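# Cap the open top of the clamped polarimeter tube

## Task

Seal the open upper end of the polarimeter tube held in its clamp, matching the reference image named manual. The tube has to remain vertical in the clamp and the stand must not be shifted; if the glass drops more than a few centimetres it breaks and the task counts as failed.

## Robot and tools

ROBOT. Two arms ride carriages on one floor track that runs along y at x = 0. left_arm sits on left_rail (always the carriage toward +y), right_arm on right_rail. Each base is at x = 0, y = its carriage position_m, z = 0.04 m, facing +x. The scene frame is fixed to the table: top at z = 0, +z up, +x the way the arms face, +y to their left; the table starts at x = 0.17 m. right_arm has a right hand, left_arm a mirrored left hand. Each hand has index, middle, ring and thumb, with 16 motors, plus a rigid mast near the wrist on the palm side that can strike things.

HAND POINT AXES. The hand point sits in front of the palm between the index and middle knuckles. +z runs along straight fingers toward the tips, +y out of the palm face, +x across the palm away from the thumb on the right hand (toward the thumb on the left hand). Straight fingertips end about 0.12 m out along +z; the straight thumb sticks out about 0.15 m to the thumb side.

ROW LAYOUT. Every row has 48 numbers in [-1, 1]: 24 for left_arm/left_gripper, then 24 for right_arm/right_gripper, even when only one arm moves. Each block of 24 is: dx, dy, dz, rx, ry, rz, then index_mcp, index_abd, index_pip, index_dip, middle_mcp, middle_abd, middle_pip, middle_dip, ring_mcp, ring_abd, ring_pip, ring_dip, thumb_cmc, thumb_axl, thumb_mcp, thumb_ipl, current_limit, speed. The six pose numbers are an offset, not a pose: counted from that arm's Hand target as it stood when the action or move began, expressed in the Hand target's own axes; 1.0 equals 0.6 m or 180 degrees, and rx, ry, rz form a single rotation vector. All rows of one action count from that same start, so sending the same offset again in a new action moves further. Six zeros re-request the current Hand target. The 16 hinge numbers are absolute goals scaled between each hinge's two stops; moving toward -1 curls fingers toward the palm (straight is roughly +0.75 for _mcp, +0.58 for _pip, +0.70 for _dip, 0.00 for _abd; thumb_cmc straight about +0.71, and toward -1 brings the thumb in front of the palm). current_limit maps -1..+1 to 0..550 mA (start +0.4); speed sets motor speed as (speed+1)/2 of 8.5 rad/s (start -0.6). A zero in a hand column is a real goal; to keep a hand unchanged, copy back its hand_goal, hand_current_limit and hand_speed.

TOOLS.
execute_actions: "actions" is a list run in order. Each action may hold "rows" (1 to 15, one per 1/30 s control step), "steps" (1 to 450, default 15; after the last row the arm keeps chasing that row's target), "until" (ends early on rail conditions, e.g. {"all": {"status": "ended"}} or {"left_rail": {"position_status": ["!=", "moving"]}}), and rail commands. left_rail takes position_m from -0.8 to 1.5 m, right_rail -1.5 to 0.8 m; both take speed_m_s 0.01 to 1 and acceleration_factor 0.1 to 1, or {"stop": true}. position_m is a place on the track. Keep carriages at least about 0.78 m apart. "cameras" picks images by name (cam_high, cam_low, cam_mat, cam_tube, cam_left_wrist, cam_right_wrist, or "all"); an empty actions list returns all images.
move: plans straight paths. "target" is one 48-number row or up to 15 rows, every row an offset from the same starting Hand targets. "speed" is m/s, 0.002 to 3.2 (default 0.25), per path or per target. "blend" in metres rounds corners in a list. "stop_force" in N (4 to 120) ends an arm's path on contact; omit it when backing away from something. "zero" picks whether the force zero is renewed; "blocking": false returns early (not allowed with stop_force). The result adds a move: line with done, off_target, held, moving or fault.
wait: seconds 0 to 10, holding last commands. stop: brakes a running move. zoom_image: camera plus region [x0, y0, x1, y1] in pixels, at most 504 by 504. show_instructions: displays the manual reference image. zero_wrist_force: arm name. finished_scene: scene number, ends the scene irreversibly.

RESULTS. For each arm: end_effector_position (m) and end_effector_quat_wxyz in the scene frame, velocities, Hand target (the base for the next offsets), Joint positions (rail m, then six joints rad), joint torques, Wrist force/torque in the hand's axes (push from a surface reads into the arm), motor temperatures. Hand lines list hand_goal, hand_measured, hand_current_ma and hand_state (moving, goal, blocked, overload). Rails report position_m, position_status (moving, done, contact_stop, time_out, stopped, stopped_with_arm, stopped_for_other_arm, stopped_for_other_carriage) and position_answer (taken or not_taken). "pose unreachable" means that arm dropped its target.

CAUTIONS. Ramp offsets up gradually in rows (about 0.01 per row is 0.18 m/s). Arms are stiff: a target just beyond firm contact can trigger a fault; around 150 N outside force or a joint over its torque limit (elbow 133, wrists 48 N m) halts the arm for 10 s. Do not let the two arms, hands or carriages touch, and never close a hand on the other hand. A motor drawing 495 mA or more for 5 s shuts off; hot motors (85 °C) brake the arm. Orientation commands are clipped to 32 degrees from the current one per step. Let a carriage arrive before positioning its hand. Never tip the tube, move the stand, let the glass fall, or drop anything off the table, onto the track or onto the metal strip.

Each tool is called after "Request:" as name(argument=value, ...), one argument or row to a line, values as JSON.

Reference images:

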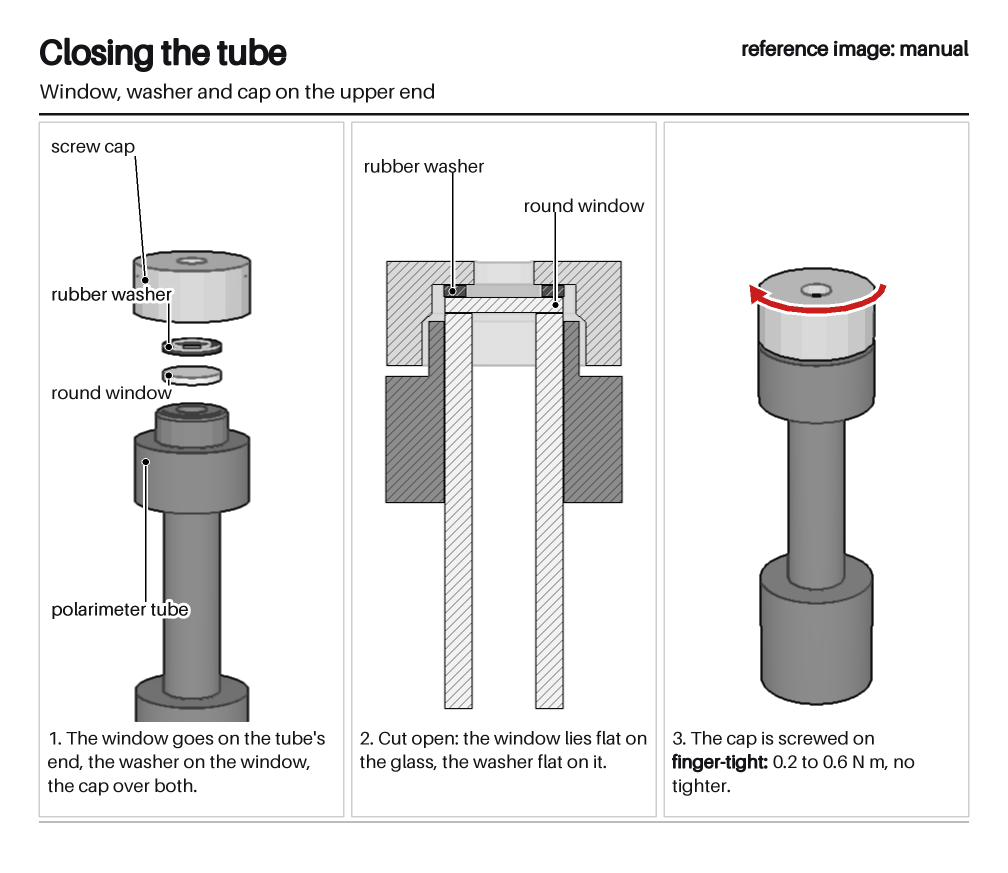

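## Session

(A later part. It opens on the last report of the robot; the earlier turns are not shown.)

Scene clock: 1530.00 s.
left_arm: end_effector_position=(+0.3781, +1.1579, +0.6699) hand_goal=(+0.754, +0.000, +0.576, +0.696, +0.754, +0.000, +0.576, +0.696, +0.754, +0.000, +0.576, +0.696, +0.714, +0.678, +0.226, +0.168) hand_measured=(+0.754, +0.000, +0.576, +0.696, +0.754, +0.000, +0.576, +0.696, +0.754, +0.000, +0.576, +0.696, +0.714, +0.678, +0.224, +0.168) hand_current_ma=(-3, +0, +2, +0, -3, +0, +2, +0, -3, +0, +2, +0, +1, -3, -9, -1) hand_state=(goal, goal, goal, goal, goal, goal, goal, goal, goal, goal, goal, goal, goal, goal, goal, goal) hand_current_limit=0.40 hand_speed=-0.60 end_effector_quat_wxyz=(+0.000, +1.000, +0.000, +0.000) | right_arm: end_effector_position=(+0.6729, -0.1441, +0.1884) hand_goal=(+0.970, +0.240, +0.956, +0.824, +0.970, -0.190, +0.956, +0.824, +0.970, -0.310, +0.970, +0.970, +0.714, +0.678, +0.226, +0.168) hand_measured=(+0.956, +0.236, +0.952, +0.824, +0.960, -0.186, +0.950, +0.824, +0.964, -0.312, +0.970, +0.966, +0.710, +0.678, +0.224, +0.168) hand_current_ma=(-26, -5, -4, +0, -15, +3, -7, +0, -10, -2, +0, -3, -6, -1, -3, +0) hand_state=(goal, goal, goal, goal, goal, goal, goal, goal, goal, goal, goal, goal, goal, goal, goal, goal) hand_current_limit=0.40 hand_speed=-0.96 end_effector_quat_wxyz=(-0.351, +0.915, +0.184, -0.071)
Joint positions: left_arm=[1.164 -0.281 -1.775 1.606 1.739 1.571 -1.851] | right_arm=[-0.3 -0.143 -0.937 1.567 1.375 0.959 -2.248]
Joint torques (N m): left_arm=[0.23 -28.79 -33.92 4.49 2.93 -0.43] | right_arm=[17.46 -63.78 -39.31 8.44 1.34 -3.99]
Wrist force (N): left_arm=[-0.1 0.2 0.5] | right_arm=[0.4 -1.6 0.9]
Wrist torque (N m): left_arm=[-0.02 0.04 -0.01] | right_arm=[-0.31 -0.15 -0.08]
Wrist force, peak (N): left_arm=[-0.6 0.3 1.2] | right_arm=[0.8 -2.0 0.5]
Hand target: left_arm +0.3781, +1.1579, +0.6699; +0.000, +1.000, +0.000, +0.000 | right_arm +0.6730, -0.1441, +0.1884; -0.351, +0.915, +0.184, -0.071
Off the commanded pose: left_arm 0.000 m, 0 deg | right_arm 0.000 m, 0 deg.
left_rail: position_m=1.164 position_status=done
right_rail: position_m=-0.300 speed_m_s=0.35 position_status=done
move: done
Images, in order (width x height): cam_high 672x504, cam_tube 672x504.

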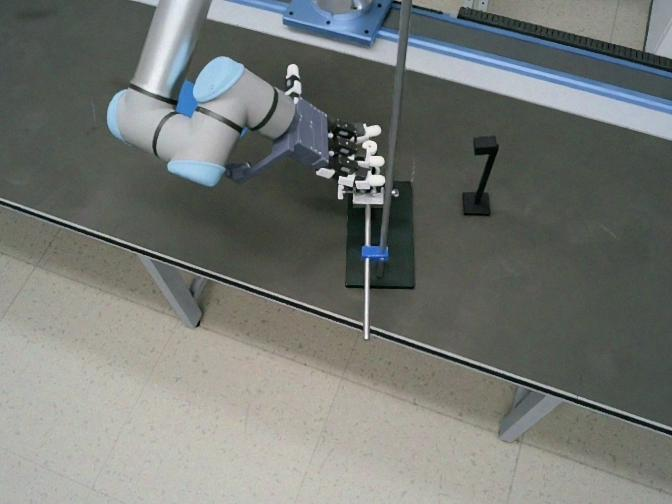

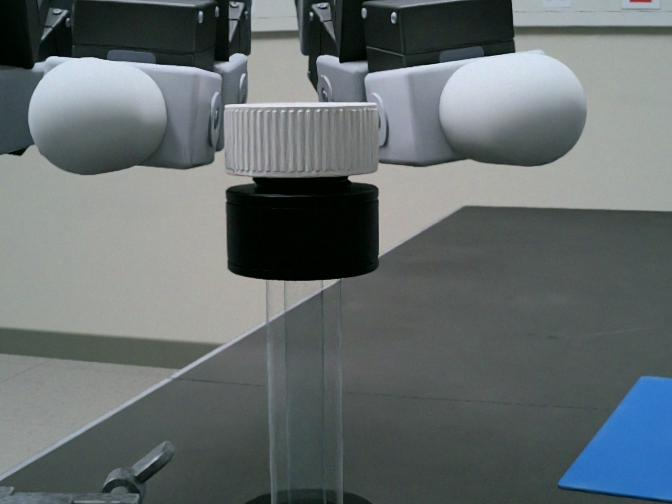

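Request:
move(
  target=[
    [0,0,0,0,0,0,0.754,0,0.576,0.696,0.754,0,0.576,0.696,0.754,0,0.576,0.696,0.714,0.678,0.226,0.168,0.4,-0.6,0,0,0,0,0,0,0.97,0.06,0.956,0.823,0.97,-0.025,0.956,0.823,0.97,-0.31,0.97,0.97,0.714,0.678,0.226,0.168,0.4,-0.97],
    [0,0,0,0,0,0,0.754,0,0.576,0.696,0.754,0,0.576,0.696,0.754,0,0.576,0.696,0.714,0.678,0.226,0.168,0.4,-0.6,-0.038224,-0.001882,0.001978,0,0.033455,0.037155,0.97,0.06,0.956,0.823,0.97,-0.025,0.956,0.823,0.97,-0.31,0.97,0.97,0.714,0.678,0.226,0.168,0.4,-0.97],
    [0,0,0,0,0,0,0.754,0,0.576,0.696,0.754,0,0.576,0.696,0.754,0,0.576,0.696,0.714,0.678,0.226,0.168,0.4,-0.6,-0.075544,-0.008216,0.007967,0,0.06691,0.074309,0.97,0.06,0.956,0.823,0.97,-0.025,0.956,0.823,0.97,-0.31,0.97,0.97,0.714,0.678,0.226,0.168,0.4,-0.97],
    [0,0,0,0,0,0,0.754,0,0.576,0.696,0.754,0,0.576,0.696,0.754,0,0.576,0.696,0.714,0.678,0.226,0.168,0.4,-0.6,-0.111019,-0.018844,0.01782,0,0.100364,0.111464,0.97,0.06,0.956,0.823,0.97,-0.025,0.956,0.823,0.97,-0.31,0.97,0.97,0.714,0.678,0.226,0.168,0.4,-0.97],
    [0,0,0,0,0,0,0.754,0,0.576,0.696,0.754,0,0.576,0.696,0.754,0,0.576,0.696,0.714,0.678,0.226,0.168,0.4,-0.6,-0.143764,-0.033498,0.031298,0,0.133819,0.148619,0.97,0.06,0.956,0.823,0.97,-0.025,0.956,0.823,0.97,-0.31,0.97,0.97,0.714,0.678,0.226,0.168,0.4,-0.97],
    [0,0,0,0,0,0,0.754,0,0.576,0.696,0.754,0,0.576,0.696,0.754,0,0.576,0.696,0.714,0.678,0.226,0.168,0.4,-0.6,-0.172957,-0.051801,0.048062,0,0.167274,0.185774,0.97,0.06,0.956,0.823,0.97,-0.025,0.956,0.823,0.97,-0.31,0.97,0.97,0.714,0.678,0.226,0.168,0.4,-0.97],
    [0,0,0,0,0,0,0.754,0,0.576,0.696,0.754,0,0.576,0.696,0.754,0,0.576,0.696,0.714,0.678,0.226,0.168,0.4,-0.6,-0.197872,-0.073295,0.067701,0,0.200729,0.222928,0.97,0.06,0.956,0.823,0.97,-0.025,0.956,0.823,0.97,-0.31,0.97,0.97,0.714,0.678,0.226,0.168,0.4,-0.97],
    [0,0,0,0,0,0,0.754,0,0.576,0.696,0.754,0,0.576,0.696,0.754,0,0.576,0.696,0.714,0.678,0.226,0.168,0.4,-0.6,-0.21788,-0.097441,0.089726,0,0.234184,0.260083,0.97,0.06,0.956,0.823,0.97,-0.025,0.956,0.823,0.97,-0.31,0.97,0.97,0.714,0.678,0.226,0.168,0.4,-0.97],
    [0,0,0,0,0,0,0.754,0,0.576,0.696,0.754,0,0.576,0.696,0.754,0,0.576,0.696,0.714,0.678,0.226,0.168,0.4,-0.6,-0.232484,-0.123627,0.113589,0,0.267638,0.297238,0.97,0.06,0.956,0.823,0.97,-0.025,0.956,0.823,0.97,-0.31,0.97,0.97,0.714,0.678,0.226,0.168,0.4,-0.97],
    [0,0,0,0,0,0,0.754,0,0.576,0.696,0.754,0,0.576,0.696,0.754,0,0.576,0.696,0.714,0.678,0.226,0.168,0.4,-0.6,-0.241307,-0.151163,0.138666,0,0.301093,0.334392,0.97,0.06,0.956,0.823,0.97,-0.025,0.956,0.823,0.97,-0.31,0.97,0.97,0.714,0.678,0.226,0.168,0.4,-0.97],
    [0,0,0,0,0,0,0.754,0,0.576,0.696,0.754,0,0.576,0.696,0.754,0,0.576,0.696,0.714,0.678,0.226,0.168,0.4,-0.6,-0.244155,-0.179259,0.164249,0,0.334548,0.371547,0.97,0.06,0.956,0.823,0.97,-0.025,0.956,0.823,0.97,-0.31,0.97,0.97,0.714,0.678,0.226,0.168,0.4,-0.97],
    [0,0,0,0,0,0,0.754,0,0.576,0.696,0.754,0,0.576,0.696,0.754,0,0.576,0.696,0.714,0.678,0.226,0.168,0.4,-0.6,-0.241005,-0.207337,0.189815,0,0.368003,0.408702,0.97,0.06,0.956,0.823,0.97,-0.025,0.956,0.823,0.97,-0.31,0.97,0.97,0.714,0.678,0.226,0.168,0.4,-0.97],
    [0,0,0,0,0,0,0.754,0,0.576,0.696,0.754,0,0.576,0.696,0.754,0,0.576,0.696,0.714,0.678,0.226,0.168,0.4,-0.6,-0.23194,-0.234702,0.214738,0,0.401458,0.445856,0.97,0.06,0.956,0.823,0.97,-0.025,0.956,0.823,0.97,-0.31,0.97,0.97,0.714,0.678,0.226,0.168,0.4,-0.97],
    [0,0,0,0,0,0,0.754,0,0.576,0.696,0.754,0,0.576,0.696,0.754,0,0.576,0.696,0.714,0.678,0.226,0.168,0.4,-0.6,-0.217179,-0.260667,0.238402,0,0.434912,0.483011,0.97,0.06,0.956,0.823,0.97,-0.025,0.956,0.823,0.97,-0.31,0.97,0.97,0.714,0.678,0.226,0.168,0.4,-0.97],
    [0,0,0,0,0,0,0.754,0,0.576,0.696,0.754,0,0.576,0.696,0.754,0,0.576,0.696,0.714,0.678,0.226,0.168,0.4,-0.6,-0.197089,-0.284589,0.260227,0,0.468367,0.520166,0.97,0.06,0.956,0.823,0.97,-0.025,0.956,0.823,0.97,-0.31,0.97,0.97,0.714,0.678,0.226,0.168,0.4,-0.97],
  ],
  speed=[0.02, 0.06, 0.2, 0.2, 0.2, 0.2, 0.2, 0.2, 0.2, 0.2, 0.2, 0.2, 0.2, 0.2, 0.2],
  blend=[0, 0.006, 0.006, 0.006, 0.006, 0.006, 0.006, 0.006, 0.006, 0.006, 0.006, 0.006, 0.006, 0.006, 0],
)

Request:
move(
  target=[
    [0,0,0,0,0,0,0.754,0,0.576,0.696,0.754,0,0.576,0.696,0.754,0,0.576,0.696,0.714,0.678,0.226,0.168,0.4,-0.6,0,0,0,0,0,0,0.97,0.24,0.956,0.823,0.97,-0.19,0.956,0.823,0.97,-0.31,0.97,0.97,0.714,0.678,0.226,0.168,0.4,-0.96],
    [0,0,0,0,0,0,0.754,0,0.576,0.696,0.754,0,0.576,0.696,0.754,0,0.576,0.696,0.714,0.678,0.226,0.168,0.4,-0.6,0,-0.00223,-0.002477,0,0,0,0.97,0.24,0.956,0.823,0.97,-0.19,0.956,0.823,0.97,-0.31,0.97,0.97,0.714,0.678,0.226,0.168,0.4,-0.96],
    [0,0,0,0,0,0,0.754,0,0.576,0.696,0.754,0,0.576,0.696,0.754,0,0.576,0.696,0.714,0.678,0.226,0.168,0.4,-0.6,0.075363,-0.010828,0.005265,0,-0.06691,-0.074309,0.97,0.24,0.956,0.823,0.97,-0.19,0.956,0.823,0.97,-0.31,0.97,0.97,0.714,0.678,0.226,0.168,0.4,-0.96],
    [0,0,0,0,0,0,0.754,0,0.576,0.696,0.754,0,0.576,0.696,0.754,0,0.576,0.696,0.714,0.678,0.226,0.168,0.4,-0.6,0.143392,-0.036413,0.028302,0,-0.133819,-0.148619,0.97,0.24,0.956,0.823,0.97,-0.19,0.956,0.823,0.97,-0.31,0.97,0.97,0.714,0.678,0.226,0.168,0.4,-0.96],
    [0,0,0,0,0,0,0.754,0,0.576,0.696,0.754,0,0.576,0.696,0.754,0,0.576,0.696,0.714,0.678,0.226,0.168,0.4,-0.6,0.197343,-0.076442,0.064345,0,-0.200729,-0.222928,0.97,0.24,0.956,0.823,0.97,-0.19,0.956,0.823,0.97,-0.31,0.97,0.97,0.714,0.678,0.226,0.168,0.4,-0.96],
    [0,0,0,0,0,0,0.754,0,0.576,0.696,0.754,0,0.576,0.696,0.754,0,0.576,0.696,0.714,0.678,0.226,0.168,0.4,-0.6,0.231875,-0.126954,0.109827,0,-0.267638,-0.297238,0.97,0.24,0.956,0.823,0.97,-0.19,0.956,0.823,0.97,-0.31,0.97,0.97,0.714,0.678,0.226,0.168,0.4,-0.96],
    [0,0,0,0,0,0,0.754,0,0.576,0.696,0.754,0,0.576,0.696,0.754,0,0.576,0.696,0.714,0.678,0.226,0.168,0.4,-0.6,0.24356,-0.182943,0.160241,0,-0.334548,-0.371547,0.97,0.24,0.956,0.823,0.97,-0.19,0.956,0.823,0.97,-0.31,0.97,0.97,0.714,0.678,0.226,0.168,0.4,-0.96],
    [0,0,0,0,0,0,0.754,0,0.576,0.696,0.754,0,0.576,0.696,0.754,0,0.576,0.696,0.714,0.678,0.226,0.168,0.4,-0.6,0.231243,-0.238858,0.210587,0,-0.401458,-0.445856,0.97,0.24,0.956,0.823,0.97,-0.19,0.956,0.823,0.97,-0.31,0.97,0.97,0.714,0.678,0.226,0.168,0.4,-0.96],
    [0,0,0,0,0,0,0.754,0,0.576,0.696,0.754,0,0.576,0.696,0.754,0,0.576,0.696,0.714,0.678,0.226,0.168,0.4,-0.6,0.196143,-0.289155,0.255875,0,-0.468367,-0.520166,0.97,0.24,0.956,0.823,0.97,-0.19,0.956,0.823,0.97,-0.31,0.97,0.97,0.714,0.678,0.226,0.168,0.4,-0.96],
    [0,0,0,0,0,0,0.754,0,0.576,0.696,0.754,0,0.576,0.696,0.754,0,0.576,0.696,0.714,0.678,0.226,0.168,0.4,-0.6,0.196143,-0.28804,0.257113,0,-0.468367,-0.520166,0.97,0.24,0.956,0.823,0.97,-0.19,0.956,0.823,0.97,-0.31,0.97,0.97,0.714,0.678,0.226,0.168,0.4,-0.96],
  ],
  speed=[0.02, 0.02, 0.2, 0.2, 0.2, 0.2, 0.2, 0.2, 0.2, 0.03],
  blend=[0, 0.001, 0.008, 0.008, 0.008, 0.008, 0.008, 0.008, 0.0005, 0],
  cameras=["cam_tube", "cam_high"],
)

Request:
zoom_image(
  camera="cam_tube",
  region=[200, 60, 400, 210],
)

Request:
move(
  target=[
    [0,0,0,0,0,0,0.754,0,0.576,0.696,0.754,0,0.576,0.696,0.754,0,0.576,0.696,0.714,0.678,0.226,0.168,0.4,-0.6,0,0,0,0,0,0,0.97,0.06,0.956,0.823,0.97,-0.025,0.956,0.823,0.97,-0.31,0.97,0.97,0.714,0.678,0.226,0.168,0.4,-0.97],
    [0,0,0,0,0,0,0.754,0,0.576,0.696,0.754,0,0.576,0.696,0.754,0,0.576,0.696,0.714,0.678,0.226,0.168,0.4,-0.6,-0.038224,-0.001882,0.001978,0,0.033455,0.037155,0.97,0.06,0.956,0.823,0.97,-0.025,0.956,0.823,0.97,-0.31,0.97,0.97,0.714,0.678,0.226,0.168,0.4,-0.97],
    [0,0,0,0,0,0,0.754,0,0.576,0.696,0.754,0,0.576,0.696,0.754,0,0.576,0.696,0.714,0.678,0.226,0.168,0.4,-0.6,-0.075544,-0.008216,0.007967,0,0.06691,0.074309,0.97,0.06,0.956,0.823,0.97,-0.025,0.956,0.823,0.97,-0.31,0.97,0.97,0.714,0.678,0.226,0.168,0.4,-0.97],
    [0,0,0,0,0,0,0.754,0,0.576,0.696,0.754,0,0.576,0.696,0.754,0,0.576,0.696,0.714,0.678,0.226,0.168,0.4,-0.6,-0.111019,-0.018844,0.01782,0,0.100364,0.111464,0.97,0.06,0.956,0.823,0.97,-0.025,0.956,0.823,0.97,-0.31,0.97,0.97,0.714,0.678,0.226,0.168,0.4,-0.97],
    [0,0,0,0,0,0,0.754,0,0.576,0.696,0.754,0,0.576,0.696,0.754,0,0.576,0.696,0.714,0.678,0.226,0.168,0.4,-0.6,-0.143764,-0.033498,0.031298,0,0.133819,0.148619,0.97,0.06,0.956,0.823,0.97,-0.025,0.956,0.823,0.97,-0.31,0.97,0.97,0.714,0.678,0.226,0.168,0.4,-0.97],
    [0,0,0,0,0,0,0.754,0,0.576,0.696,0.754,0,0.576,0.696,0.754,0,0.576,0.696,0.714,0.678,0.226,0.168,0.4,-0.6,-0.172957,-0.051801,0.048062,0,0.167274,0.185774,0.97,0.06,0.956,0.823,0.97,-0.025,0.956,0.823,0.97,-0.31,0.97,0.97,0.714,0.678,0.226,0.168,0.4,-0.97],
    [0,0,0,0,0,0,0.754,0,0.576,0.696,0.754,0,0.576,0.696,0.754,0,0.576,0.696,0.714,0.678,0.226,0.168,0.4,-0.6,-0.197872,-0.073295,0.067701,0,0.200729,0.222928,0.97,0.06,0.956,0.823,0.97,-0.025,0.956,0.823,0.97,-0.31,0.97,0.97,0.714,0.678,0.226,0.168,0.4,-0.97],
    [0,0,0,0,0,0,0.754,0,0.576,0.696,0.754,0,0.576,0.696,0.754,0,0.576,0.696,0.714,0.678,0.226,0.168,0.4,-0.6,-0.21788,-0.097441,0.089726,0,0.234184,0.260083,0.97,0.06,0.956,0.823,0.97,-0.025,0.956,0.823,0.97,-0.31,0.97,0.97,0.714,0.678,0.226,0.168,0.4,-0.97],
    [0,0,0,0,0,0,0.754,0,0.576,0.696,0.754,0,0.576,0.696,0.754,0,0.576,0.696,0.714,0.678,0.226,0.168,0.4,-0.6,-0.232484,-0.123627,0.113589,0,0.267638,0.297238,0.97,0.06,0.956,0.823,0.97,-0.025,0.956,0.823,0.97,-0.31,0.97,0.97,0.714,0.678,0.226,0.168,0.4,-0.97],
    [0,0,0,0,0,0,0.754,0,0.576,0.696,0.754,0,0.576,0.696,0.754,0,0.576,0.696,0.714,0.678,0.226,0.168,0.4,-0.6,-0.241307,-0.151163,0.138666,0,0.301093,0.334392,0.97,0.06,0.956,0.823,0.97,-0.025,0.956,0.823,0.97,-0.31,0.97,0.97,0.714,0.678,0.226,0.168,0.4,-0.97],
    [0,0,0,0,0,0,0.754,0,0.576,0.696,0.754,0,0.576,0.696,0.754,0,0.576,0.696,0.714,0.678,0.226,0.168,0.4,-0.6,-0.244155,-0.179259,0.164249,0,0.334548,0.371547,0.97,0.06,0.956,0.823,0.97,-0.025,0.956,0.823,0.97,-0.31,0.97,0.97,0.714,0.678,0.226,0.168,0.4,-0.97],
    [0,0,0,0,0,0,0.754,0,0.576,0.696,0.754,0,0.576,0.696,0.754,0,0.576,0.696,0.714,0.678,0.226,0.168,0.4,-0.6,-0.241005,-0.207337,0.189815,0,0.368003,0.408702,0.97,0.06,0.956,0.823,0.97,-0.025,0.956,0.823,0.97,-0.31,0.97,0.97,0.714,0.678,0.226,0.168,0.4,-0.97],
    [0,0,0,0,0,0,0.754,0,0.576,0.696,0.754,0,0.576,0.696,0.754,0,0.576,0.696,0.714,0.678,0.226,0.168,0.4,-0.6,-0.23194,-0.234702,0.214738,0,0.401458,0.445856,0.97,0.06,0.956,0.823,0.97,-0.025,0.956,0.823,0.97,-0.31,0.97,0.97,0.714,0.678,0.226,0.168,0.4,-0.97],
    [0,0,0,0,0,0,0.754,0,0.576,0.696,0.754,0,0.576,0.696,0.754,0,0.576,0.696,0.714,0.678,0.226,0.168,0.4,-0.6,-0.217179,-0.260667,0.238402,0,0.434912,0.483011,0.97,0.06,0.956,0.823,0.97,-0.025,0.956,0.823,0.97,-0.31,0.97,0.97,0.714,0.678,0.226,0.168,0.4,-0.97],
    [0,0,0,0,0,0,0.754,0,0.576,0.696,0.754,0,0.576,0.696,0.754,0,0.576,0.696,0.714,0.678,0.226,0.168,0.4,-0.6,-0.197089,-0.284589,0.260227,0,0.468367,0.520166,0.97,0.06,0.956,0.823,0.97,-0.025,0.956,0.823,0.97,-0.31,0.97,0.97,0.714,0.678,0.226,0.168,0.4,-0.97],
  ],
  speed=[0.02, 0.06, 0.2, 0.2, 0.2, 0.2, 0.2, 0.2, 0.2, 0.2, 0.2, 0.2, 0.2, 0.2, 0.2],
  blend=[0, 0.006, 0.006, 0.006, 0.006, 0.006, 0.006, 0.006, 0.006, 0.006, 0.006, 0.006, 0.006, 0.006, 0],
  cameras=["cam_tube", "cam_high"],
)

Request:
zoom_image(
  camera="cam_high",
  region=[355, 132, 385, 162],
)

Scene clock: 1601.40 s.
left_arm: end_effector_position=(+0.3781, +1.1579, +0.6699) hand_goal=(+0.754, +0.000, +0.576, +0.696, +0.754, +0.000, +0.576, +0.696, +0.754, +0.000, +0.576, +0.696, +0.714, +0.678, +0.226, +0.168) hand_measured=(+0.754, +0.000, +0.576, +0.696, +0.754, +0.000, +0.576, +0.696, +0.754, +0.000, +0.576, +0.696, +0.714, +0.678, +0.224, +0.168) hand_current_ma=(-3, +0, +2, +0, -3, +0, +2, +0, -3, +0, +2, +0, +1, -3, -9, -1) hand_state=(goal, goal, goal, goal, goal, goal, goal, goal, goal, goal, goal, goal, goal, goal, goal, goal) hand_current_limit=0.40 hand_speed=-0.60 end_effector_quat_wxyz=(+0.000, +1.000, +0.000, +0.000) | right_arm: end_effector_position=(+0.4746, +0.0236, +0.1868) hand_goal=(+0.970, +0.060, +0.956, +0.824, +0.970, -0.024, +0.956, +0.824, +0.970, -0.310, +0.970, +0.970, +0.714, +0.678, +0.226, +0.168) hand_measured=(+0.956, +0.136, +0.952, +0.824, +0.960, -0.104, +0.950, +0.824, +0.964, -0.312, +0.970, +0.966, +0.710, +0.678, +0.224, +0.168) hand_current_ma=(-25, +195, -4, +0, -18, -203, -8, +0, -10, -2, +0, -3, -6, -1, -3, +0) hand_state=(goal, blocked, goal, goal, goal, blocked, goal, goal, goal, goal, goal, goal, goal, goal, goal, goal) hand_current_limit=0.40 hand_speed=-0.97 end_effector_quat_wxyz=(+0.222, -0.580, +0.732, -0.281)
Joint positions: left_arm=[1.164 -0.281 -1.775 1.606 1.739 1.571 -1.851] | right_arm=[-0.3 0.359 -1.425 2.037 0.318 1.952 0.462]
Joint torques (N m): left_arm=[-1.96 -29.11 -34.34 4.66 2.78 -0.21] | right_arm=[19.22 -29.72 -42.2 6.31 3.29 2.87]
Wrist force (N): left_arm=[-0.1 0.2 0.4] | right_arm=[0.6 -2.2 0.5]
Wrist torque (N m): left_arm=[-0.01 0.04 -0.02] | right_arm=[-0.25 -0.14 -0.21]
Wrist force, peak (N): left_arm=[-0.6 0.8 0.8] | right_arm=[4.3 -1.7 0.6]
Hand target: left_arm +0.3781, +1.1579, +0.6699; +0.000, +1.000, +0.000, +0.000 | right_arm +0.4746, +0.0237, +0.1868; +0.222, -0.579, +0.732, -0.281
Off the commanded pose: left_arm 0.000 m, 0 deg | right_arm 0.000 m, 0 deg.
left_rail: position_m=1.164 position_status=done
right_rail: position_m=-0.300 speed_m_s=0.35 position_status=done
move: done

Scene clock: 1608.90 s.
left_arm: end_effector_position=(+0.3781, +1.1579, +0.6699) hand_goal=(+0.754, +0.000, +0.576, +0.696, +0.754, +0.000, +0.576, +0.696, +0.754, +0.000, +0.576, +0.696, +0.714, +0.678, +0.226, +0.168) hand_measured=(+0.754, +0.000, +0.576, +0.696, +0.754, +0.000, +0.576, +0.696, +0.754, +0.000, +0.576, +0.696, +0.714, +0.678, +0.224, +0.168) hand_current_ma=(-3, +0, +2, +0, -3, +0, +2, +0, -3, +0, +2, +0, +1, -3, -9, -1) hand_state=(goal, goal, goal, goal, goal, goal, goal, goal, goal, goal, goal, goal, goal, goal, goal, goal) hand_current_limit=0.40 hand_speed=-0.60 end_effector_quat_wxyz=(+0.000, +1.000, +0.000, +0.000) | right_arm: end_effector_position=(+0.6730, -0.1441, +0.1876) hand_goal=(+0.970, +0.240, +0.956, +0.824, +0.970, -0.190, +0.956, +0.824, +0.970, -0.310, +0.970, +0.970, +0.714, +0.678, +0.226, +0.168) hand_measured=(+0.956, +0.236, +0.952, +0.824, +0.960, -0.186, +0.950, +0.824, +0.964, -0.312, +0.970, +0.966, +0.710, +0.678, +0.224, +0.168) hand_current_ma=(-25, -5, -4, +0, -18, +3, -7, +0, -10, -2, +0, -3, -6, -1, -3, +0) hand_state=(goal, goal, goal, goal, goal, goal, goal, goal, goal, goal, goal, goal, goal, goal, goal, goal) hand_current_limit=0.40 hand_speed=-0.96 end_effector_quat_wxyz=(-0.351, +0.915, +0.184, -0.071)
Joint positions: left_arm=[1.164 -0.281 -1.775 1.606 1.739 1.571 -1.851] | right_arm=[-0.3 -0.143 -0.937 1.567 1.374 0.959 -2.248]
Joint torques (N m): left_arm=[-1.35 -28.95 -34.3 4.73 3.05 -0.23] | right_arm=[18.24 -62.47 -39.76 8.74 1.49 -3.8]
Wrist force (N): left_arm=[-0.3 0.2 0.2] | right_arm=[0.7 -1.2 1.2]
Wrist torque (N m): left_arm=[0.00 0.06 -0.04] | right_arm=[-0.28 -0.19 -0.06]
Wrist force, peak (N): left_arm=[-0.5 0.7 0.8] | right_arm=[0.9 -2.1 0.8]
Hand target: left_arm +0.3781, +1.1579, +0.6699; +0.000, +1.000, +0.000, +0.000 | right_arm +0.6730, -0.1441, +0.1876; -0.351, +0.915, +0.184, -0.071
Off the commanded pose: left_arm 0.000 m, 0 deg | right_arm 0.000 m, 0 deg.
left_rail: position_m=1.164 position_status=done
right_rail: position_m=-0.300 speed_m_s=0.35 position_status=done
move: done
Images, in order (width x height): cam_high 672x504, cam_tube 672x504.

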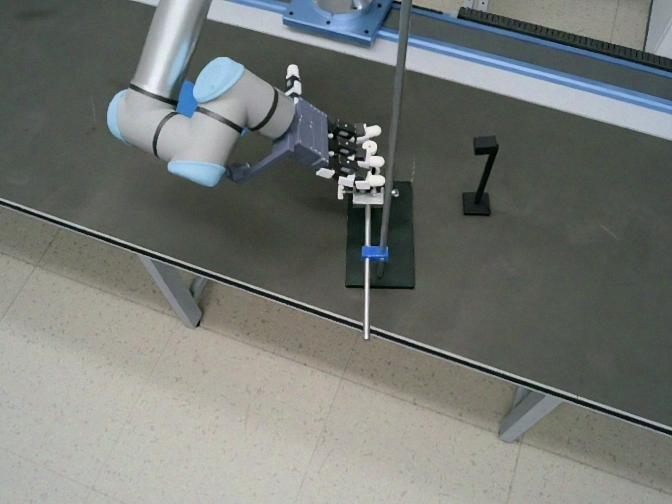

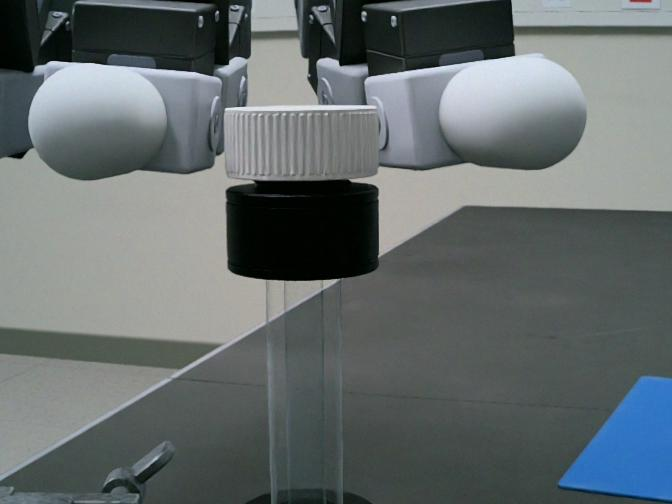

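Scaled by 2.520 from the camera's 672x504 image, which has a finer 960x720 frame.

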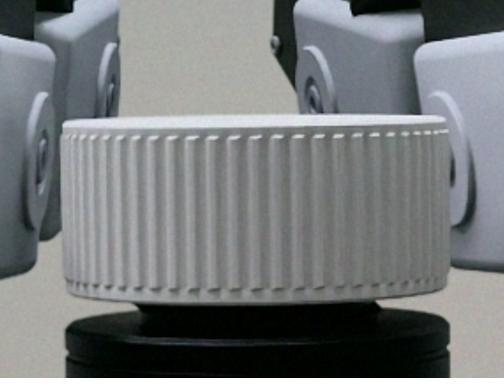

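Scene clock: 1616.93 s.
left_arm: end_effector_position=(+0.3781, +1.1579, +0.6699) hand_goal=(+0.754, +0.000, +0.576, +0.696, +0.754, +0.000, +0.576, +0.696, +0.754, +0.000, +0.576, +0.696, +0.714, +0.678, +0.226, +0.168) hand_measured=(+0.754, +0.000, +0.576, +0.696, +0.754, +0.000, +0.576, +0.696, +0.754, +0.000, +0.576, +0.696, +0.714, +0.678, +0.224, +0.168) hand_current_ma=(-3, +0, +2, +0, -3, +0, +2, +0, -3, +0, +2, +0, +1, -3, -9, -1) hand_state=(goal, goal, goal, goal, goal, goal, goal, goal, goal, goal, goal, goal, goal, goal, goal, goal) hand_current_limit=0.40 hand_speed=-0.60 end_effector_quat_wxyz=(+0.000, +1.000, +0.000, +0.000) | right_arm: end_effector_position=(+0.4746, +0.0237, +0.1860) hand_goal=(+0.970, +0.060, +0.956, +0.824, +0.970, -0.024, +0.956, +0.824, +0.970, -0.310, +0.970, +0.970, +0.714, +0.678, +0.226, +0.168) hand_measured=(+0.956, +0.136, +0.952, +0.824, +0.958, -0.104, +0.950, +0.824, +0.964, -0.312, +0.970, +0.966, +0.710, +0.678, +0.224, +0.168) hand_current_ma=(-25, +194, -4, +0, -20, -206, -9, +0, -10, -2, +0, -3, -6, -1, -3, +0) hand_state=(goal, blocked, goal, goal, goal, blocked, goal, goal, goal, goal, goal, goal, goal, goal, goal, goal) hand_current_limit=0.40 hand_speed=-0.97 end_effector_quat_wxyz=(+0.222, -0.580, +0.732, -0.281)
Joint positions: left_arm=[1.164 -0.281 -1.775 1.606 1.739 1.571 -1.851] | right_arm=[-0.3 0.359 -1.424 2.037 0.316 1.952 0.462]
Joint torques (N m): left_arm=[-1.13 -29.67 -34.38 4.43 2.87 -0.43] | right_arm=[16.5 -28.47 -42.2 6.31 3.57 2.92]
Wrist force (N): left_arm=[0.0 0.4 0.3] | right_arm=[0.7 -1.9 0.4]
Wrist torque (N m): left_arm=[0.03 0.03 -0.01] | right_arm=[-0.20 -0.12 -0.19]
Wrist force, peak (N): left_arm=[-0.6 0.8 0.7] | right_arm=[4.4 -1.4 0.7]
Hand target: left_arm +0.3781, +1.1579, +0.6699; +0.000, +1.000, +0.000, +0.000 | right_arm +0.4746, +0.0237, +0.1860; +0.222, -0.579, +0.732, -0.281
Off the commanded pose: left_arm 0.000 m, 0 deg | right_arm 0.000 m, 0 deg.
left_rail: position_m=1.164 position_status=done
right_rail: position_m=-0.300 speed_m_s=0.35 position_status=done
move: done
Images, in order (width x height): cam_high 672x504, cam_tube 672x504.

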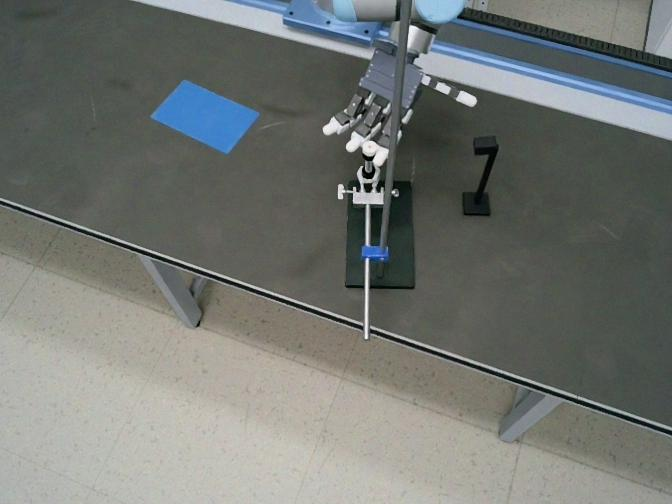

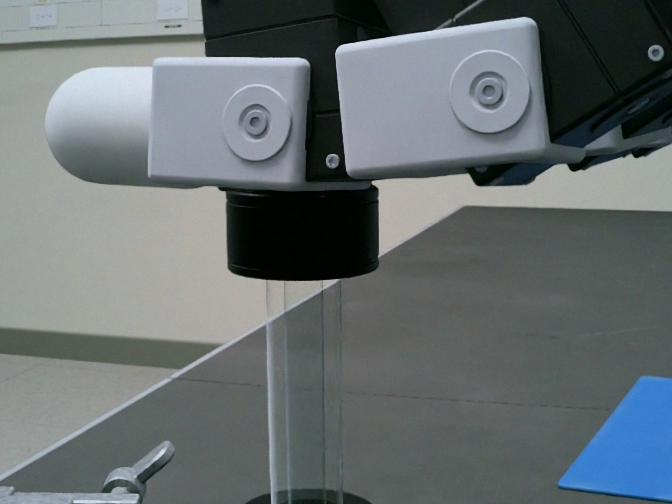

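Scaled by 16.800 from the camera's 672x504 image, which has a finer 960x720 frame.

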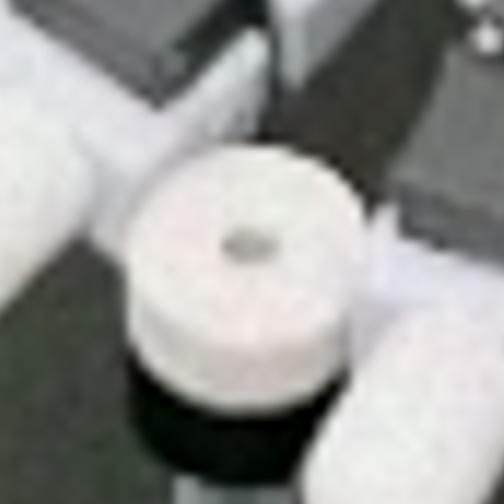

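Request:
move(
  target=[
    [0,0,0,0,0,0,0.754,0,0.576,0.696,0.754,0,0.576,0.696,0.754,0,0.576,0.696,0.714,0.678,0.226,0.168,0.4,-0.6,0,0,0,0,0,0,0.97,0.24,0.956,0.823,0.97,-0.19,0.956,0.823,0.97,-0.31,0.97,0.97,0.714,0.678,0.226,0.168,0.4,-0.96],
    [0,0,0,0,0,0,0.754,0,0.576,0.696,0.754,0,0.576,0.696,0.754,0,0.576,0.696,0.714,0.678,0.226,0.168,0.4,-0.6,0,-0.00223,-0.002477,0,0,0,0.97,0.24,0.956,0.823,0.97,-0.19,0.956,0.823,0.97,-0.31,0.97,0.97,0.714,0.678,0.226,0.168,0.4,-0.96],
    [0,0,0,0,0,0,0.754,0,0.576,0.696,0.754,0,0.576,0.696,0.754,0,0.576,0.696,0.714,0.678,0.226,0.168,0.4,-0.6,0.075363,-0.010828,0.005265,0,-0.06691,-0.074309,0.97,0.24,0.956,0.823,0.97,-0.19,0.956,0.823,0.97,-0.31,0.97,0.97,0.714,0.678,0.226,0.168,0.4,-0.96],
    [0,0,0,0,0,0,0.754,0,0.576,0.696,0.754,0,0.576,0.696,0.754,0,0.576,0.696,0.714,0.678,0.226,0.168,0.4,-0.6,0.143392,-0.036413,0.028302,0,-0.133819,-0.148619,0.97,0.24,0.956,0.823,0.97,-0.19,0.956,0.823,0.97,-0.31,0.97,0.97,0.714,0.678,0.226,0.168,0.4,-0.96],
    [0,0,0,0,0,0,0.754,0,0.576,0.696,0.754,0,0.576,0.696,0.754,0,0.576,0.696,0.714,0.678,0.226,0.168,0.4,-0.6,0.197343,-0.076442,0.064345,0,-0.200729,-0.222928,0.97,0.24,0.956,0.823,0.97,-0.19,0.956,0.823,0.97,-0.31,0.97,0.97,0.714,0.678,0.226,0.168,0.4,-0.96],
    [0,0,0,0,0,0,0.754,0,0.576,0.696,0.754,0,0.576,0.696,0.754,0,0.576,0.696,0.714,0.678,0.226,0.168,0.4,-0.6,0.231875,-0.126954,0.109827,0,-0.267638,-0.297238,0.97,0.24,0.956,0.823,0.97,-0.19,0.956,0.823,0.97,-0.31,0.97,0.97,0.714,0.678,0.226,0.168,0.4,-0.96],
    [0,0,0,0,0,0,0.754,0,0.576,0.696,0.754,0,0.576,0.696,0.754,0,0.576,0.696,0.714,0.678,0.226,0.168,0.4,-0.6,0.24356,-0.182943,0.160241,0,-0.334548,-0.371547,0.97,0.24,0.956,0.823,0.97,-0.19,0.956,0.823,0.97,-0.31,0.97,0.97,0.714,0.678,0.226,0.168,0.4,-0.96],
    [0,0,0,0,0,0,0.754,0,0.576,0.696,0.754,0,0.576,0.696,0.754,0,0.576,0.696,0.714,0.678,0.226,0.168,0.4,-0.6,0.231243,-0.238858,0.210587,0,-0.401458,-0.445856,0.97,0.24,0.956,0.823,0.97,-0.19,0.956,0.823,0.97,-0.31,0.97,0.97,0.714,0.678,0.226,0.168,0.4,-0.96],
    [0,0,0,0,0,0,0.754,0,0.576,0.696,0.754,0,0.576,0.696,0.754,0,0.576,0.696,0.714,0.678,0.226,0.168,0.4,-0.6,0.196143,-0.289155,0.255875,0,-0.468367,-0.520166,0.97,0.24,0.956,0.823,0.97,-0.19,0.956,0.823,0.97,-0.31,0.97,0.97,0.714,0.678,0.226,0.168,0.4,-0.96],
    [0,0,0,0,0,0,0.754,0,0.576,0.696,0.754,0,0.576,0.696,0.754,0,0.576,0.696,0.714,0.678,0.226,0.168,0.4,-0.6,0.196143,-0.28804,0.257113,0,-0.468367,-0.520166,0.97,0.24,0.956,0.823,0.97,-0.19,0.956,0.823,0.97,-0.31,0.97,0.97,0.714,0.678,0.226,0.168,0.4,-0.96],
  ],
  speed=[0.02, 0.02, 0.2, 0.2, 0.2, 0.2, 0.2, 0.2, 0.2, 0.03],
  blend=[0, 0.001, 0.008, 0.008, 0.008, 0.008, 0.008, 0.008, 0.0005, 0],
  cameras=["cam_tube", "cam_high"],
)

Request:
zoom_image(
  camera="cam_tube",
  region=[200, 60, 400, 210],
)

Scene clock: 1637.67 s.
left_arm: end_effector_position=(+0.3781, +1.1579, +0.6699) hand_goal=(+0.754, +0.000, +0.576, +0.696, +0.754, +0.000, +0.576, +0.696, +0.754, +0.000, +0.576, +0.696, +0.714, +0.678, +0.226, +0.168) hand_measured=(+0.754, +0.000, +0.576, +0.696, +0.754, +0.000, +0.576, +0.696, +0.754, +0.000, +0.576, +0.696, +0.714, +0.678, +0.224, +0.168) hand_current_ma=(-3, +0, +2, +0, -3, +0, +2, +0, -3, +0, +2, +0, +1, -3, -9, -1) hand_state=(goal, goal, goal, goal, goal, goal, goal, goal, goal, goal, goal, goal, goal, goal, goal, goal) hand_current_limit=0.40 hand_speed=-0.60 end_effector_quat_wxyz=(+0.000, +1.000, +0.000, +0.000) | right_arm: end_effector_position=(+0.6730, -0.1441, +0.1868) hand_goal=(+0.970, +0.240, +0.956, +0.824, +0.970, -0.190, +0.956, +0.824, +0.970, -0.310, +0.970, +0.970, +0.714, +0.678, +0.226, +0.168) hand_measured=(+0.956, +0.236, +0.952, +0.824, +0.958, -0.186, +0.950, +0.824, +0.964, -0.312, +0.970, +0.966, +0.710, +0.678, +0.224, +0.168) hand_current_ma=(-24, -5, -4, +0, -20, +3, -8, +0, -10, -2, +0, -3, -6, -1, -3, +0) hand_state=(goal, goal, goal, goal, goal, goal, goal, goal, goal, goal, goal, goal, goal, goal, goal, goal) hand_current_limit=0.40 hand_speed=-0.96 end_effector_quat_wxyz=(-0.351, +0.915, +0.184, -0.071)
Joint positions: left_arm=[1.164 -0.281 -1.775 1.606 1.739 1.571 -1.851] | right_arm=[-0.3 -0.143 -0.936 1.567 1.373 0.959 -2.248]
Joint torques (N m): left_arm=[-1.45 -28.08 -34.03 4.44 2.84 -0.4] | right_arm=[17.02 -60.9 -41.3 9.21 1.57 -3.58]
Wrist force (N): left_arm=[-0.4 0.3 0.0] | right_arm=[0.6 -1.6 1.1]
Wrist torque (N m): left_arm=[0.04 0.07 -0.05] | right_arm=[-0.32 -0.17 -0.07]
Wrist force, peak (N): left_arm=[-0.5 0.4 1.0] | right_arm=[1.0 -2.0 1.2]
Hand target: left_arm +0.3781, +1.1579, +0.6699; +0.000, +1.000, +0.000, +0.000 | right_arm +0.6730, -0.1441, +0.1868; -0.351, +0.915, +0.184, -0.071
Off the commanded pose: left_arm 0.000 m, 0 deg | right_arm 0.000 m, 0 deg.
left_rail: position_m=1.164 position_status=done
right_rail: position_m=-0.300 speed_m_s=0.35 position_status=done
move: done
Images, in order (width x height): cam_high 672x504, cam_tube 672x504.

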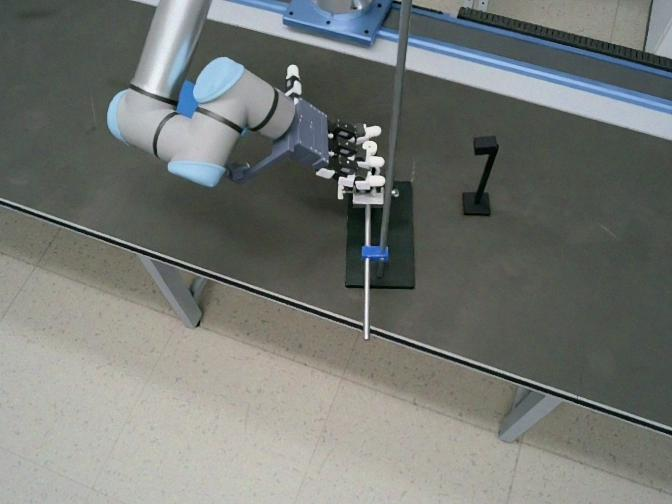

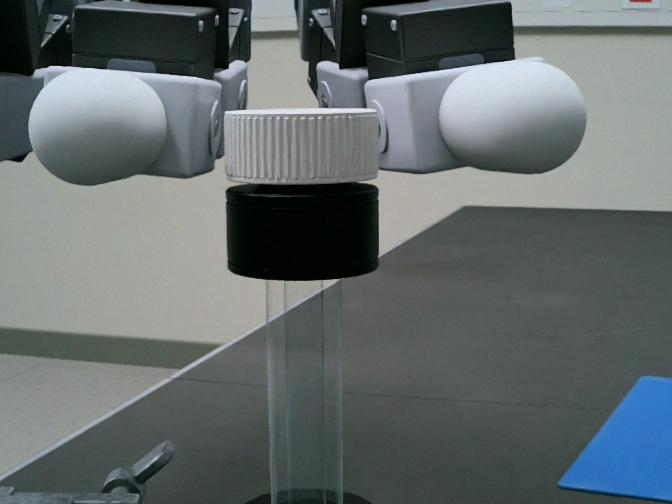

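Scaled by 2.520 from the camera's 672x504 image, which has a finer 960x720 frame.

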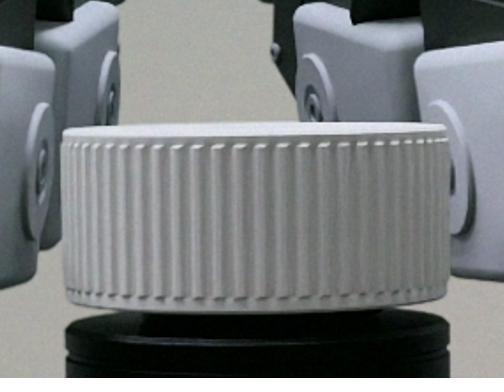

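Request:
move(
  target=[
    [0,0,0,0,0,0,0.754,0,0.576,0.696,0.754,0,0.576,0.696,0.754,0,0.576,0.696,0.714,0.678,0.226,0.168,0.4,-0.6,0,0,0,0,0,0,0.97,0.06,0.956,0.823,0.97,-0.025,0.956,0.823,0.97,-0.31,0.97,0.97,0.714,0.678,0.226,0.168,0.4,-0.97],
    [0,0,0,0,0,0,0.754,0,0.576,0.696,0.754,0,0.576,0.696,0.754,0,0.576,0.696,0.714,0.678,0.226,0.168,0.4,-0.6,-0.038224,-0.001882,0.001978,0,0.033455,0.037155,0.97,0.06,0.956,0.823,0.97,-0.025,0.956,0.823,0.97,-0.31,0.97,0.97,0.714,0.678,0.226,0.168,0.4,-0.97],
    [0,0,0,0,0,0,0.754,0,0.576,0.696,0.754,0,0.576,0.696,0.754,0,0.576,0.696,0.714,0.678,0.226,0.168,0.4,-0.6,-0.075544,-0.008216,0.007967,0,0.06691,0.074309,0.97,0.06,0.956,0.823,0.97,-0.025,0.956,0.823,0.97,-0.31,0.97,0.97,0.714,0.678,0.226,0.168,0.4,-0.97],
    [0,0,0,0,0,0,0.754,0,0.576,0.696,0.754,0,0.576,0.696,0.754,0,0.576,0.696,0.714,0.678,0.226,0.168,0.4,-0.6,-0.111019,-0.018844,0.01782,0,0.100364,0.111464,0.97,0.06,0.956,0.823,0.97,-0.025,0.956,0.823,0.97,-0.31,0.97,0.97,0.714,0.678,0.226,0.168,0.4,-0.97],
    [0,0,0,0,0,0,0.754,0,0.576,0.696,0.754,0,0.576,0.696,0.754,0,0.576,0.696,0.714,0.678,0.226,0.168,0.4,-0.6,-0.143764,-0.033498,0.031298,0,0.133819,0.148619,0.97,0.06,0.956,0.823,0.97,-0.025,0.956,0.823,0.97,-0.31,0.97,0.97,0.714,0.678,0.226,0.168,0.4,-0.97],
    [0,0,0,0,0,0,0.754,0,0.576,0.696,0.754,0,0.576,0.696,0.754,0,0.576,0.696,0.714,0.678,0.226,0.168,0.4,-0.6,-0.172957,-0.051801,0.048062,0,0.167274,0.185774,0.97,0.06,0.956,0.823,0.97,-0.025,0.956,0.823,0.97,-0.31,0.97,0.97,0.714,0.678,0.226,0.168,0.4,-0.97],
    [0,0,0,0,0,0,0.754,0,0.576,0.696,0.754,0,0.576,0.696,0.754,0,0.576,0.696,0.714,0.678,0.226,0.168,0.4,-0.6,-0.197872,-0.073295,0.067701,0,0.200729,0.222928,0.97,0.06,0.956,0.823,0.97,-0.025,0.956,0.823,0.97,-0.31,0.97,0.97,0.714,0.678,0.226,0.168,0.4,-0.97],
    [0,0,0,0,0,0,0.754,0,0.576,0.696,0.754,0,0.576,0.696,0.754,0,0.576,0.696,0.714,0.678,0.226,0.168,0.4,-0.6,-0.21788,-0.097441,0.089726,0,0.234184,0.260083,0.97,0.06,0.956,0.823,0.97,-0.025,0.956,0.823,0.97,-0.31,0.97,0.97,0.714,0.678,0.226,0.168,0.4,-0.97],
    [0,0,0,0,0,0,0.754,0,0.576,0.696,0.754,0,0.576,0.696,0.754,0,0.576,0.696,0.714,0.678,0.226,0.168,0.4,-0.6,-0.232484,-0.123627,0.113589,0,0.267638,0.297238,0.97,0.06,0.956,0.823,0.97,-0.025,0.956,0.823,0.97,-0.31,0.97,0.97,0.714,0.678,0.226,0.168,0.4,-0.97],
  ],
  speed=[0.02, 0.06, 0.15, 0.15, 0.15, 0.15, 0.15, 0.15, 0.15],
  blend=[0, 0.006, 0.006, 0.006, 0.006, 0.006, 0.006, 0.006, 0],
  cameras=["cam_tube", "cam_high"],
)

Request:
zoom_image(
  camera="cam_tube",
  region=[200, 60, 400, 210],
)

Scene clock: 1658.17 s.
left_arm: end_effector_position=(+0.3781, +1.1579, +0.6699) hand_goal=(+0.754, +0.000, +0.576, +0.696, +0.754, +0.000, +0.576, +0.696, +0.754, +0.000, +0.576, +0.696, +0.714, +0.678, +0.226, +0.168) hand_measured=(+0.754, +0.000, +0.576, +0.696, +0.754, +0.000, +0.576, +0.696, +0.754, +0.000, +0.576, +0.696, +0.714, +0.678, +0.224, +0.168) hand_current_ma=(-3, +0, +2, +0, -3, +0, +2, +0, -3, +0, +2, +0, +1, -3, -9, -1) hand_state=(goal, goal, goal, goal, goal, goal, goal, goal, goal, goal, goal, goal, goal, goal, goal, goal) hand_current_limit=0.40 hand_speed=-0.60 end_effector_quat_wxyz=(+0.000, +1.000, +0.000, +0.000) | right_arm: end_effector_position=(+0.5054, -0.1050, +0.1860) hand_goal=(+0.970, +0.060, +0.956, +0.824, +0.970, -0.024, +0.956, +0.824, +0.970, -0.310, +0.970, +0.970, +0.714, +0.678, +0.226, +0.168) hand_measured=(+0.956, +0.138, +0.952, +0.824, +0.956, -0.100, +0.950, +0.824, +0.964, -0.312, +0.970, +0.966, +0.710, +0.678, +0.224, +0.168) hand_current_ma=(-25, +200, -4, +0, -29, -191, -8, +0, -10, -2, +0, -3, -6, -1, -3, +0) hand_state=(goal, blocked, goal, goal, goal, blocked, goal, goal, goal, goal, goal, goal, goal, goal, goal, goal) hand_current_limit=0.40 hand_speed=-0.97 end_effector_quat_wxyz=(-0.326, +0.849, -0.389, +0.149)
Joint positions: left_arm=[1.164 -0.281 -1.775 1.606 1.739 1.571 -1.851] | right_arm=[-0.3 -0.145 -1.459 2.102 0.395 1.041 -0.708]
Joint torques (N m): left_arm=[-1.18 -28.5 -34.88 4.5 2.77 -0.4] | right_arm=[17.78 -51.09 -25.87 -1 1.45 2.76]
Wrist force (N): left_arm=[-0.3 0.7 0.6] | right_arm=[-0.7 -1.3 0.6]
Wrist torque (N m): left_arm=[0.03 0.07 -0.04] | right_arm=[-0.28 -0.17 -0.39]
Wrist force, peak (N): left_arm=[-0.9 0.6 0.4] | right_arm=[1.7 -1.5 0.4]
Hand target: left_arm +0.3781, +1.1579, +0.6699; +0.000, +1.000, +0.000, +0.000 | right_arm +0.5054, -0.1050, +0.1860; -0.326, +0.849, -0.389, +0.149
Off the commanded pose: left_arm 0.000 m, 0 deg | right_arm 0.000 m, 0 deg.
left_rail: position_m=1.164 position_status=done
right_rail: position_m=-0.300 speed_m_s=0.35 position_status=done
move: done
Images, in order (width x height): cam_high 672x504, cam_tube 672x504.

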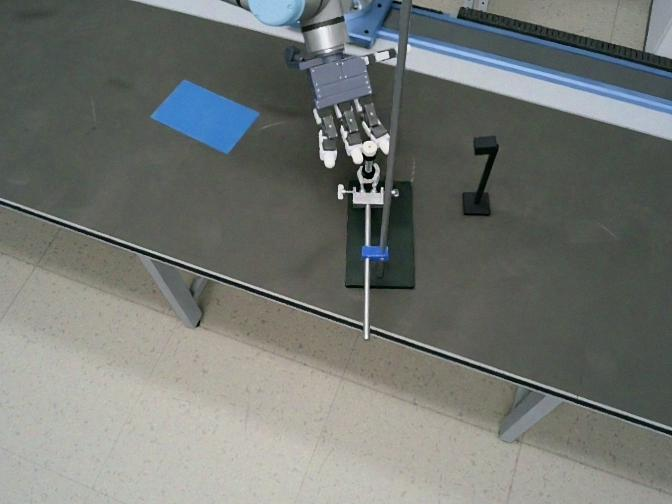

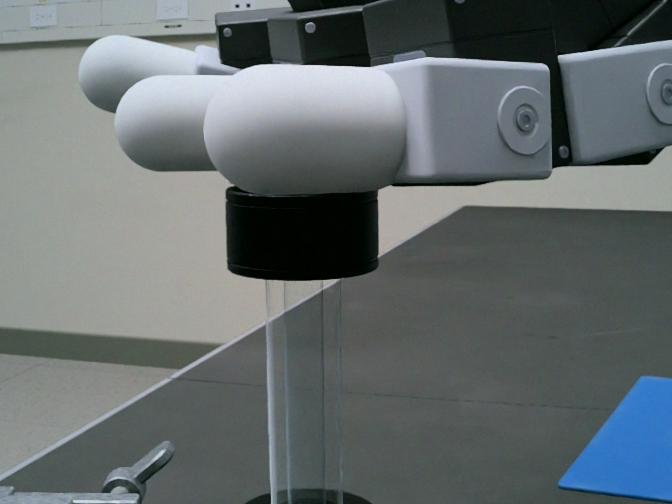

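Scaled by 2.520 from the camera's 672x504 image, which has a finer 960x720 frame.

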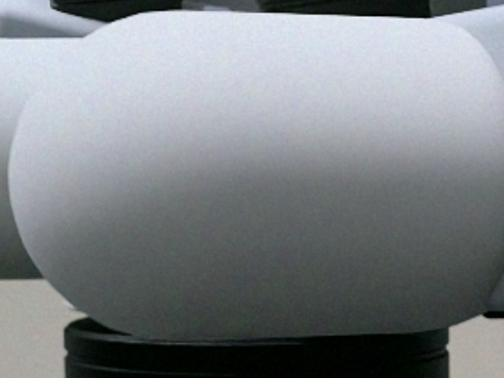

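Request:
move(
  target=[
    [0,0,0,0,0,0,0.754,0,0.576,0.696,0.754,0,0.576,0.696,0.754,0,0.576,0.696,0.714,0.678,0.226,0.168,0.4,-0.6,-0.042323,-0.002688,0.002736,0,0.037172,0.041283,0.97,0.06,0.956,0.823,0.97,-0.025,0.956,0.823,0.97,-0.31,0.97,0.97,0.714,0.678,0.226,0.168,0.4,-0.97],
    [0,0,0,0,0,0,0.754,0,0.576,0.696,0.754,0,0.576,0.696,0.754,0,0.576,0.696,0.714,0.678,0.226,0.168,0.4,-0.6,-0.083172,-0.01079,0.010347,0,0.074344,0.082566,0.97,0.06,0.956,0.823,0.97,-0.025,0.956,0.823,0.97,-0.31,0.97,0.97,0.714,0.678,0.226,0.168,0.4,-0.97],
    [0,0,0,0,0,0,0.754,0,0.576,0.696,0.754,0,0.576,0.696,0.754,0,0.576,0.696,0.714,0.678,0.226,0.168,0.4,-0.6,-0.121458,-0.024049,0.0226,0,0.111516,0.123849,0.97,0.06,0.956,0.823,0.97,-0.025,0.956,0.823,0.97,-0.31,0.97,0.97,0.714,0.678,0.226,0.168,0.4,-0.97],
  ],
  speed=0.1,
  blend=[0.006, 0.006, 0],
  cameras=["cam_tube", "cam_high"],
)

Request:
zoom_image(
  camera="cam_high",
  region=[355, 132, 385, 162],
)

Scene clock: 1676.57 s.
left_arm: end_effector_position=(+0.3781, +1.1579, +0.6699) hand_goal=(+0.754, +0.000, +0.576, +0.696, +0.754, +0.000, +0.576, +0.696, +0.754, +0.000, +0.576, +0.696, +0.714, +0.678, +0.226, +0.168) hand_measured=(+0.754, +0.000, +0.576, +0.696, +0.754, +0.000, +0.576, +0.696, +0.754, +0.000, +0.576, +0.696, +0.714, +0.678, +0.224, +0.168) hand_current_ma=(-3, +0, +2, +0, -3, +0, +2, +0, -3, +0, +2, +0, +1, -3, -9, -1) hand_state=(goal, goal, goal, goal, goal, goal, goal, goal, goal, goal, goal, goal, goal, goal, goal, goal) hand_current_limit=0.40 hand_speed=-0.60 end_effector_quat_wxyz=(+0.000, +1.000, +0.000, +0.000) | right_arm: end_effector_position=(+0.4729, -0.0369, +0.1856) hand_goal=(+0.970, +0.060, +0.956, +0.824, +0.970, -0.024, +0.956, +0.824, +0.970, -0.310, +0.970, +0.970, +0.714, +0.678, +0.226, +0.168) hand_measured=(+0.954, +0.138, +0.952, +0.824, +0.954, -0.100, +0.950, +0.824, +0.964, -0.312, +0.970, +0.966, +0.710, +0.678, +0.224, +0.168) hand_current_ma=(-29, +200, -5, +0, -31, -191, -8, +0, -10, -2, +0, -3, -6, -1, -3, +0) hand_state=(goal, blocked, goal, goal, goal, blocked, goal, goal, goal, goal, goal, goal, goal, goal, goal, goal) hand_current_limit=0.40 hand_speed=-0.97 end_effector_quat_wxyz=(-0.276, +0.719, -0.596, +0.228)
Joint positions: left_arm=[1.164 -0.281 -1.775 1.606 1.739 1.571 -1.851] | right_arm=[-0.3 0.122 -1.535 2.144 0.23 1.527 -0.048]
Joint torques (N m): left_arm=[-0.17 -28.3 -34.25 4.65 2.87 -0.28] | right_arm=[16.84 -20.15 -43.84 -0.8 2.54 3.79]
Wrist force (N): left_arm=[0.0 0.3 0.3] | right_arm=[0.2 -1.1 0.4]
Wrist torque (N m): left_arm=[0.01 0.02 -0.01] | right_arm=[-0.20 -0.13 -0.29]
Wrist force, peak (N): left_arm=[-0.6 0.7 0.6] | right_arm=[-0.7 -1.6 0.8]
Hand target: left_arm +0.3781, +1.1579, +0.6699; +0.000, +1.000, +0.000, +0.000 | right_arm +0.4729, -0.0369, +0.1856; -0.276, +0.719, -0.596, +0.228
Off the commanded pose: left_arm 0.000 m, 0 deg | right_arm 0.000 m, 0 deg.
left_rail: position_m=1.164 position_status=done
right_rail: position_m=-0.300 speed_m_s=0.35 position_status=done
move: done
Images, in order (width x height): cam_high 672x504, cam_tube 672x504.

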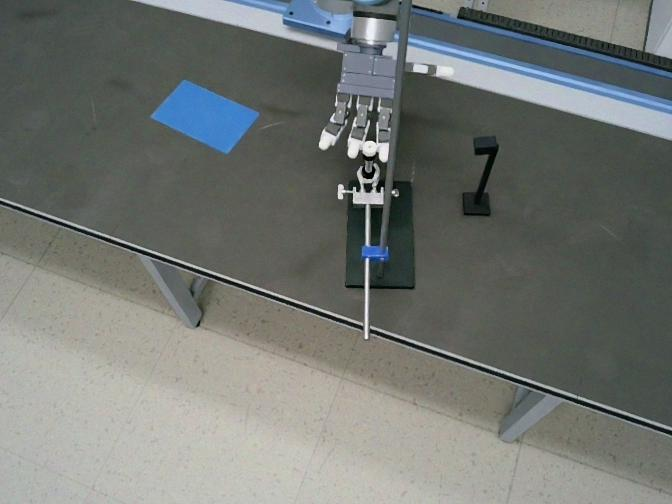

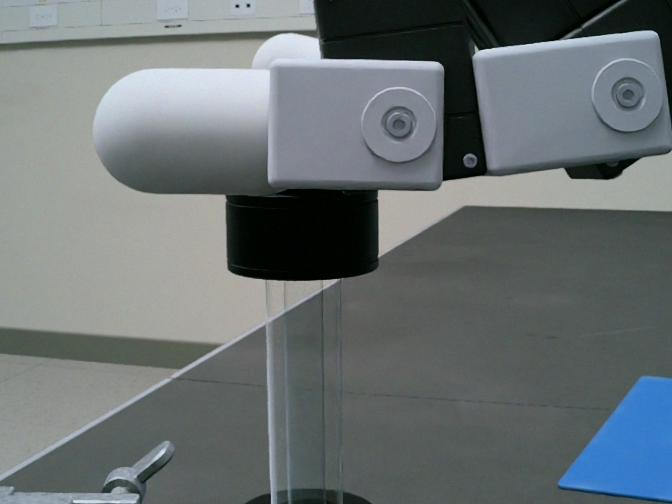

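Scaled by 16.800 from the camera's 672x504 image, which has a finer 960x720 frame.

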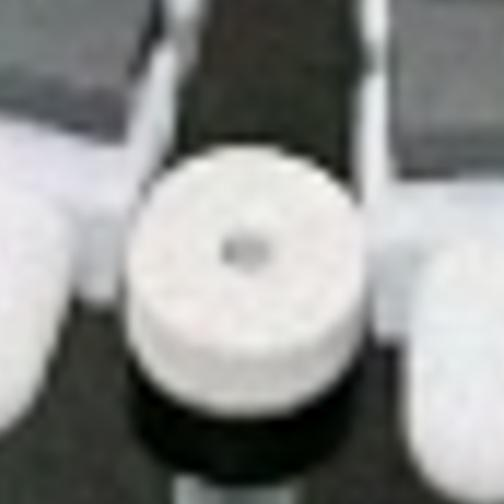

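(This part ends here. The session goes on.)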